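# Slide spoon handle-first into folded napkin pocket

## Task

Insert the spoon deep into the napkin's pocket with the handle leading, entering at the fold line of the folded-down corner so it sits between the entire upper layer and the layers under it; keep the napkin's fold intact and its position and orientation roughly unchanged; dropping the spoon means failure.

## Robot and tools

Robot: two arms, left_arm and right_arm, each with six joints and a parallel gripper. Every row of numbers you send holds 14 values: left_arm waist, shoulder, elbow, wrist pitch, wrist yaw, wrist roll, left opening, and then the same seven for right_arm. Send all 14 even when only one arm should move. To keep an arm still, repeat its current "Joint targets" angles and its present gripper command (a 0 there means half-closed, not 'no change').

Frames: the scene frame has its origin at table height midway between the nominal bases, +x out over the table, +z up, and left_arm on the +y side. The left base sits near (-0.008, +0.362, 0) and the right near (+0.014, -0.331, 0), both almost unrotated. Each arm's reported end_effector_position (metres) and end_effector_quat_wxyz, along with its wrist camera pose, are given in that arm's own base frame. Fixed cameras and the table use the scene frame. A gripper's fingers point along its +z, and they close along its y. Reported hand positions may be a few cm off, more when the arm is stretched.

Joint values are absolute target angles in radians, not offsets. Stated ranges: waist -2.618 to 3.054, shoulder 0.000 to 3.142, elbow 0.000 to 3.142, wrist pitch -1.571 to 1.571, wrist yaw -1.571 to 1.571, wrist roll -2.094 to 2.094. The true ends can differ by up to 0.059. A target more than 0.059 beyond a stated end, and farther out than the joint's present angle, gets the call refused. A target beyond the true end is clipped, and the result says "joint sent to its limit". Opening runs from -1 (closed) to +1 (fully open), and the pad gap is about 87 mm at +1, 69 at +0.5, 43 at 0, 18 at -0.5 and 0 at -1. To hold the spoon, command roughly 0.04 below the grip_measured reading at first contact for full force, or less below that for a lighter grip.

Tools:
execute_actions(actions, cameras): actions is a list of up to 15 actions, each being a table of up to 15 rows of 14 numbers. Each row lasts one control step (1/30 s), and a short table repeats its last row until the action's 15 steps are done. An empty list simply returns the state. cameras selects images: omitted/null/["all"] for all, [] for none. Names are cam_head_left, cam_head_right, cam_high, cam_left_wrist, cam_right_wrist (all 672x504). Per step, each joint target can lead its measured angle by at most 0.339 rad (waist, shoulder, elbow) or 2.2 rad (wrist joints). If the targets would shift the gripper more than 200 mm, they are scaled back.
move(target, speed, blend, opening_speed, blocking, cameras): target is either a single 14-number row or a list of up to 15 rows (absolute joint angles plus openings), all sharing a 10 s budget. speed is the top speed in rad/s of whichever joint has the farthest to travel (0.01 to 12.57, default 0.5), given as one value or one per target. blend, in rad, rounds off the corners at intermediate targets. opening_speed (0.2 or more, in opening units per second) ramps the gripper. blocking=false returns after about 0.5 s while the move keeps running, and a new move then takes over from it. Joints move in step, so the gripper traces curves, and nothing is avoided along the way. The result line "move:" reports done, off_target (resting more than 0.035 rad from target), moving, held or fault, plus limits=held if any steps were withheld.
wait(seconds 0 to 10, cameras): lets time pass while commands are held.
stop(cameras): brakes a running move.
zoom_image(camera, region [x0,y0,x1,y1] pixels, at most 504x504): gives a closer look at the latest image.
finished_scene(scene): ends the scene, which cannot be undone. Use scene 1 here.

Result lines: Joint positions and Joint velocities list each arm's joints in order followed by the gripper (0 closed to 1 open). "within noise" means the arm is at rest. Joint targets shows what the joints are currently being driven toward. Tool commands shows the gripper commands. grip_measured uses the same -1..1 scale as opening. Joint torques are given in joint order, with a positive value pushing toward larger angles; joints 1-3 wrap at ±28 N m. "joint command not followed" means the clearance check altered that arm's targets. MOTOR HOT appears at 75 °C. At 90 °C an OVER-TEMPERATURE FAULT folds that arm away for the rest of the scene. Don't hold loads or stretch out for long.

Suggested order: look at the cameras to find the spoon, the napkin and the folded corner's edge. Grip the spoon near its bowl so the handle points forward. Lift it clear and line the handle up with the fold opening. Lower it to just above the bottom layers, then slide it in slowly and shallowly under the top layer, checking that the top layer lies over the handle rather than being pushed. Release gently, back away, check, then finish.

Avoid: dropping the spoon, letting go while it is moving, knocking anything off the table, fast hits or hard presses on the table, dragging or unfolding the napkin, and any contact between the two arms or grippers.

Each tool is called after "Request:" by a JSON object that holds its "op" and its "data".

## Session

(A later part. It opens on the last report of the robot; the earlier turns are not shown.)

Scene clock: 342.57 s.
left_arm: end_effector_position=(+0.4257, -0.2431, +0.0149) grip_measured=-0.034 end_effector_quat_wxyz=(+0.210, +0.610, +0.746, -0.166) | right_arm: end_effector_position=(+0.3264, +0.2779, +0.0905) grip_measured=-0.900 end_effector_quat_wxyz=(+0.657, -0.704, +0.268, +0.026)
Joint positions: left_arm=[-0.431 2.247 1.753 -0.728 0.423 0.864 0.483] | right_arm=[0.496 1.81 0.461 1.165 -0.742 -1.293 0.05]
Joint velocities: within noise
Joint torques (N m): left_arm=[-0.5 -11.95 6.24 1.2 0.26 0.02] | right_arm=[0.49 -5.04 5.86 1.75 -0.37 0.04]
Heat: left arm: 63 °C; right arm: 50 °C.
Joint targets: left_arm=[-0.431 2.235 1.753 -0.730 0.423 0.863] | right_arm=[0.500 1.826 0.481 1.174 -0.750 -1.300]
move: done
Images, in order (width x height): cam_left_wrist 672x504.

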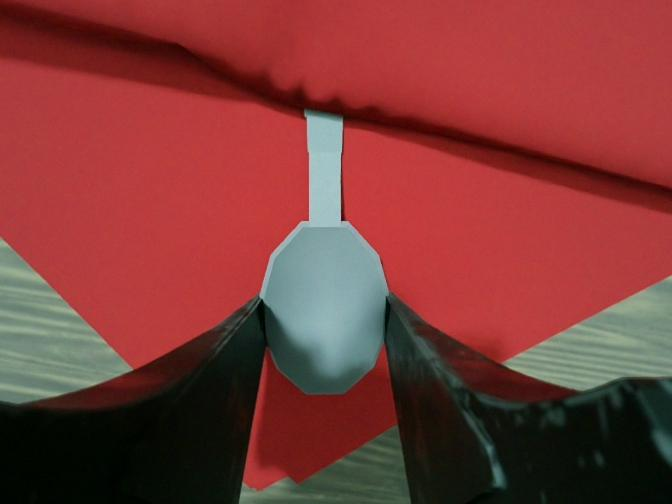

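Request:
{"op": "move", "data": {"target": [-0.499, 2.368, 1.963, -0.813, 0.384, 0.785, -0.12, 0.5, 1.826, 0.481, 1.174, -0.75, -1.3, -0.9], "speed": 0.1, "cameras": ["cam_left_wrist", "cam_right_wrist", "cam_head_right"]}}

Request:
{"op": "zoom_image", "data": {"camera": "cam_right_wrist", "region": [80, 50, 420, 330]}}

Request:
{"op": "zoom_image", "data": {"camera": "cam_head_right", "region": [290, 255, 430, 380]}}

Scene clock: 347.40 s.
left_arm: end_effector_position=(+0.4336, -0.2763, +0.0181) grip_measured=-0.034 end_effector_quat_wxyz=(+0.201, +0.607, +0.751, -0.162) | right_arm: end_effector_position=(+0.3264, +0.2779, +0.0905) grip_measured=-0.900 end_effector_quat_wxyz=(+0.657, -0.704, +0.268, +0.026)
Joint positions: left_arm=[-0.491 2.345 1.938 -0.806 0.39 0.797 0.483] | right_arm=[0.496 1.81 0.461 1.165 -0.742 -1.293 0.05]
Joint velocities: within noise
Joint torques (N m): left_arm=[-1.24 -9.94 8.47 1.16 0.17 -0.12] | right_arm=[0.55 -4.98 5.86 1.78 -0.4 -0.01]
Heat: left arm: 61 °C; right arm: 50 °C.
Joint targets: left_arm=[-0.499 2.368 1.963 -0.813 0.384 0.785] | right_arm=[0.500 1.826 0.481 1.174 -0.750 -1.300]
move: done
Images, in order (width x height): cam_head_right 672x504, cam_left_wrist 672x504, cam_right_wrist 672x504.

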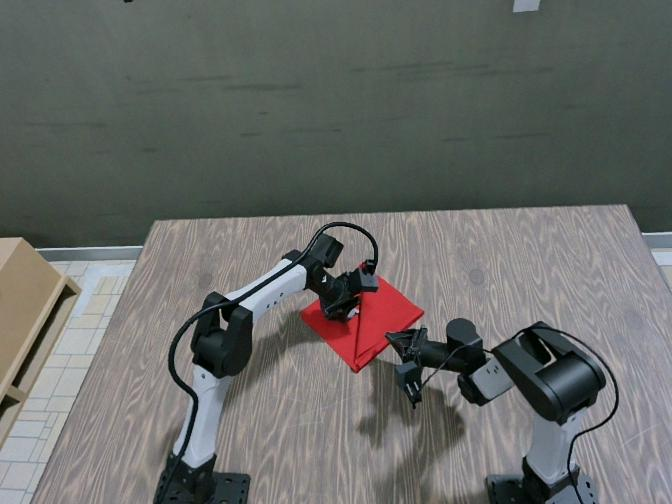

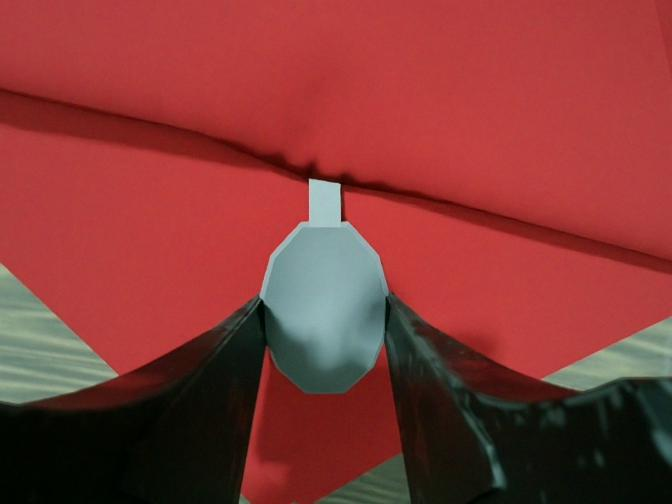

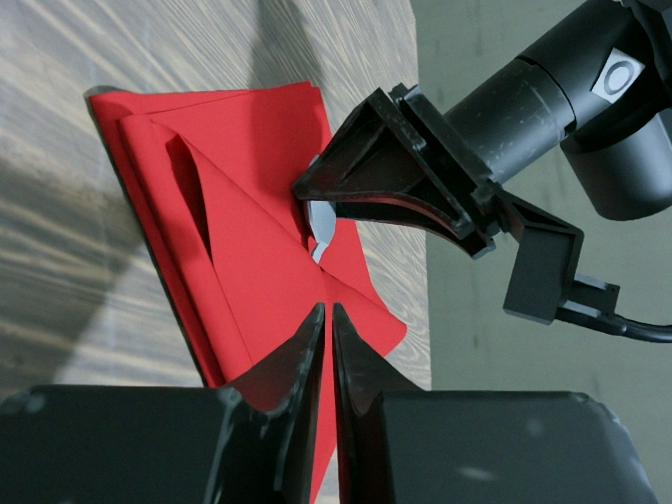

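Scaled by 1.482 from the camera's 672x504 image, which has a finer 960x720 frame.

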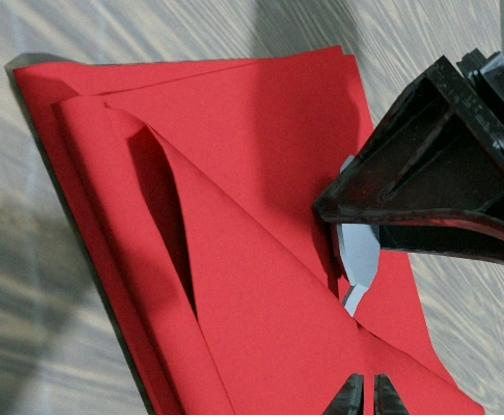

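Scaled by 3.600 from the camera's 672x504 image, which has a finer 960x720 frame.

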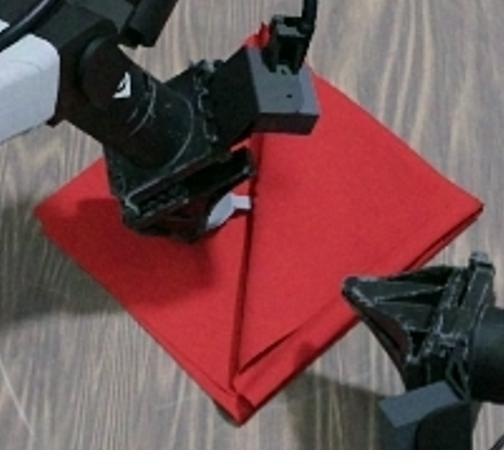

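Request:
{"op": "move", "data": {"target": [[-0.499, 2.375, 1.963, -0.806, 0.384, 0.785, -0.12, 0.5, 1.826, 0.481, 1.174, -0.75, -1.3, -0.9],[-0.493, 2.372, 1.961, -0.808, 0.388, 0.790, 0.25, 0.5, 1.826, 0.481, 1.174, -0.75, -1.3, -0.9]], "opening_speed": 0.4, "speed": 0.1, "cameras": ["cam_left_wrist", "cam_right_wrist", "cam_head_right"]}}

Scene clock: 353.17 s.
left_arm: end_effector_position=(+0.4335, -0.2763, +0.0163) grip_measured=+0.250 end_effector_quat_wxyz=(+0.200, +0.607, +0.752, -0.162) | right_arm: end_effector_position=(+0.3264, +0.2779, +0.0905) grip_measured=-0.900 end_effector_quat_wxyz=(+0.657, -0.704, +0.268, +0.026)
Joint positions: left_arm=[-0.491 2.35 1.939 -0.807 0.39 0.797 0.625] | right_arm=[0.496 1.81 0.461 1.165 -0.742 -1.293 0.05]
Joint velocities: within noise
Joint torques (N m): left_arm=[-0.62 -10.04 8.17 1.23 0.22 -0.04] | right_arm=[0.73 -5.03 5.74 1.76 -0.36 0.01]
Heat: left arm: 60 °C; right arm: 50 °C.
Joint targets: left_arm=[-0.493 2.372 1.961 -0.808 0.388 0.790] | right_arm=[0.500 1.826 0.481 1.174 -0.750 -1.300]
move: done
Images, in order (width x height): cam_head_right 672x504, cam_left_wrist 672x504, cam_right_wrist 672x504.

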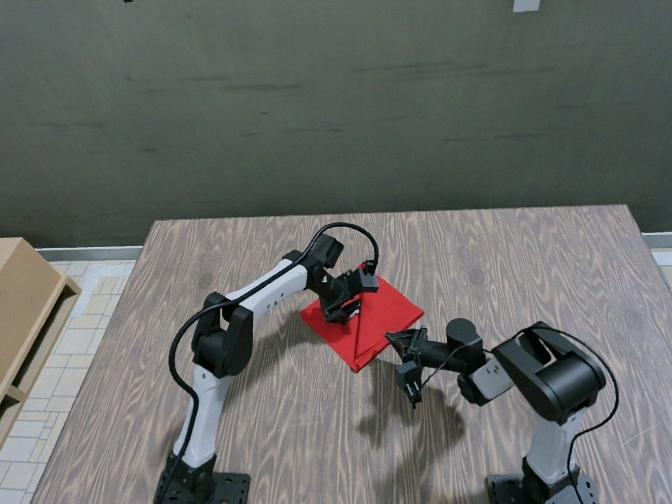

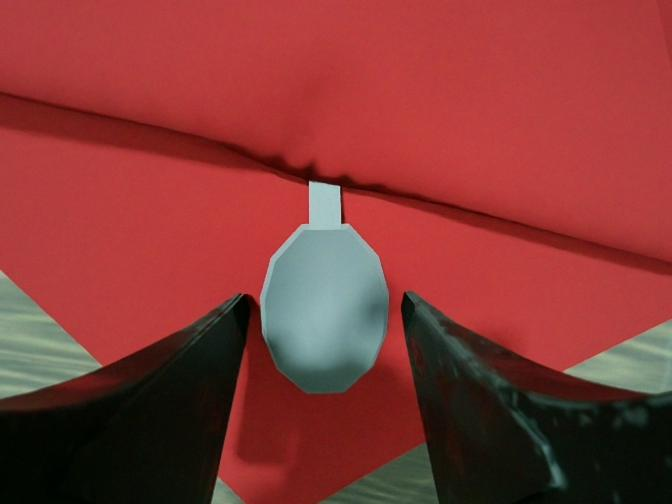

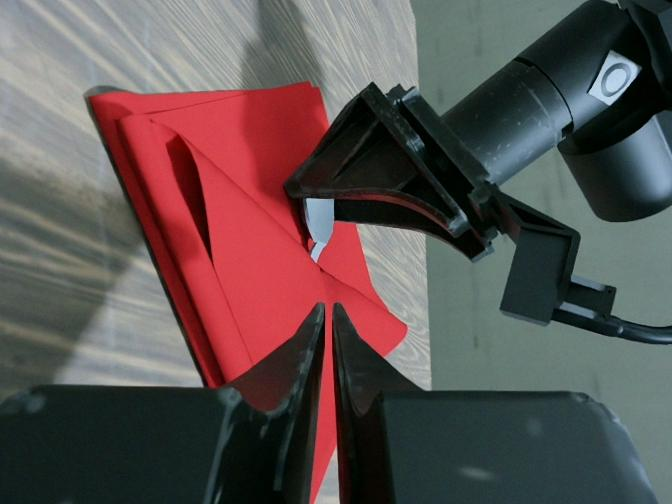

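Request:
{"op": "move", "data": {"target": [[-0.493, 2.13, 1.88, -0.97, 0.388, 0.790, 0.3, 0.5, 1.826, 0.481, 1.174, -0.75, -1.3, -0.9],[-0.2, 1.75, 1.30, -0.80, 0.1, 0.3, 0.3, 0.5, 1.826, 0.481, 1.174, -0.75, -1.3, -0.9]], "speed": [0.3, 0.8]}}

Request:
{"op": "zoom_image", "data": {"camera": "cam_head_right", "region": [290, 255, 430, 380]}}

Request:
{"op": "zoom_image", "data": {"camera": "cam_right_wrist", "region": [80, 50, 420, 330]}}

Scene clock: 361.83 s.
left_arm: end_effector_position=(+0.3457, -0.0768, +0.0634) grip_measured=+0.300 end_effector_quat_wxyz=(+0.148, +0.258, +0.954, -0.046) | right_arm: end_effector_position=(+0.3264, +0.2779, +0.0905) grip_measured=-0.900 end_effector_quat_wxyz=(+0.657, -0.704, +0.268, +0.026)
Joint positions: left_arm=[-0.201 1.78 1.309 -0.809 0.109 0.312 0.65] | right_arm=[0.496 1.81 0.461 1.165 -0.742 -1.293 0.05]
Joint velocities: within noise
Joint torques (N m): left_arm=[-0.39 -9.91 5.53 1.28 -0.02 -0.11] | right_arm=[0.75 -4.96 5.68 1.71 -0.41 0]
Heat: left arm: 59 °C; right arm: 50 °C.
Joint targets: left_arm=[-0.200 1.750 1.300 -0.800 0.100 0.300] | right_arm=[0.500 1.826 0.481 1.174 -0.750 -1.300]
move: done

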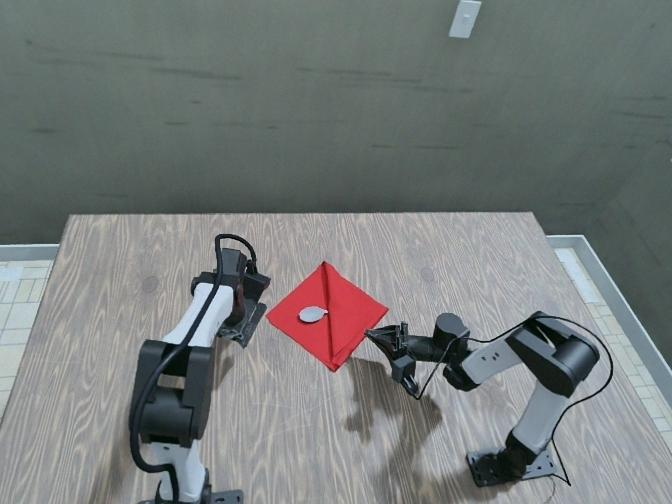

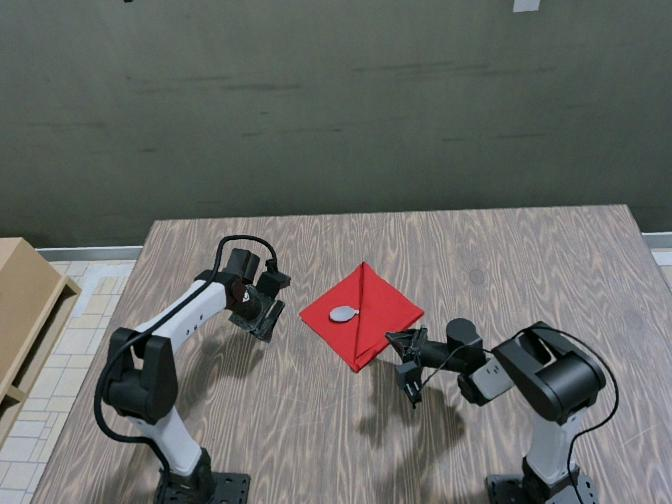

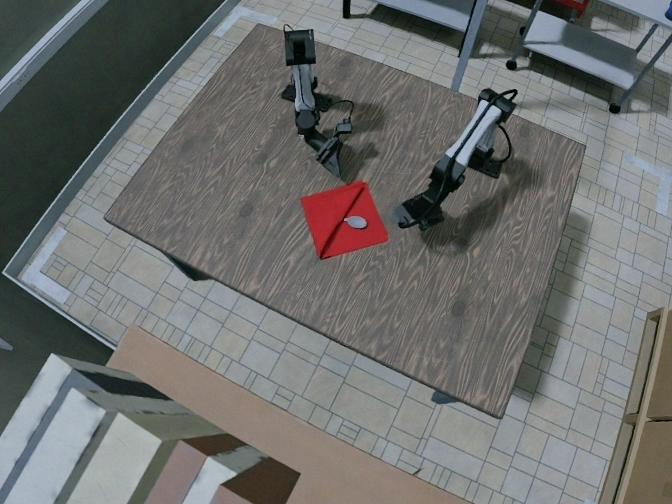

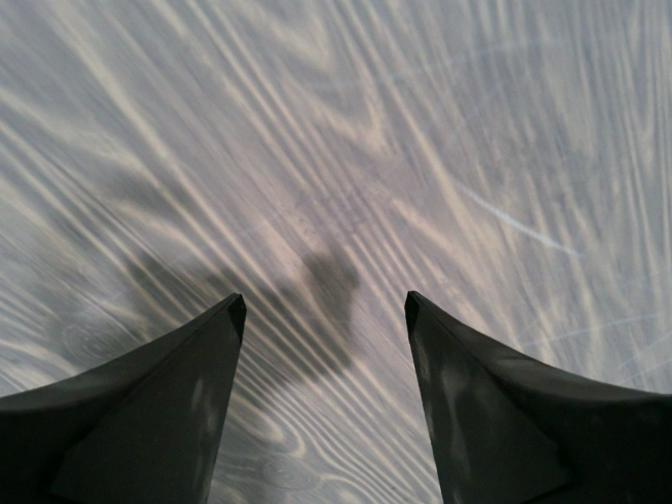

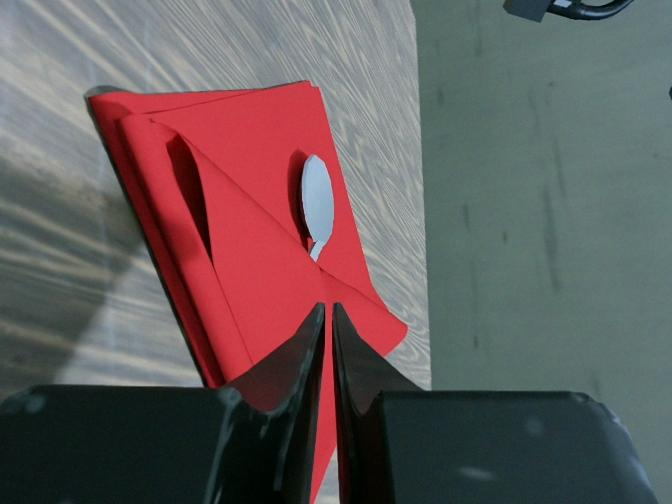

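Scaled by 3.600 from the camera's 672x504 image, which has a finer 960x720 frame.

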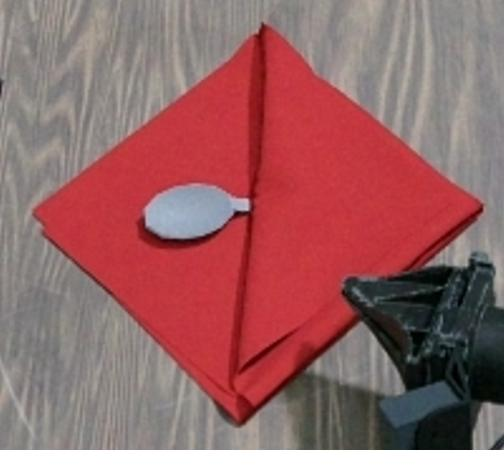

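Scaled by 1.482 from the camera's 672x504 image, which has a finer 960x720 frame.

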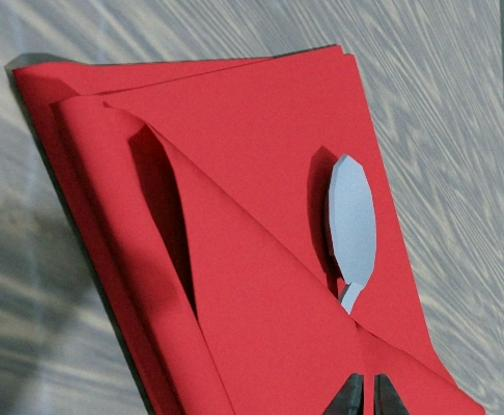

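Request:
{"op": "finished_scene", "data": {"scene": 1}}

The scene is finished: the task was done.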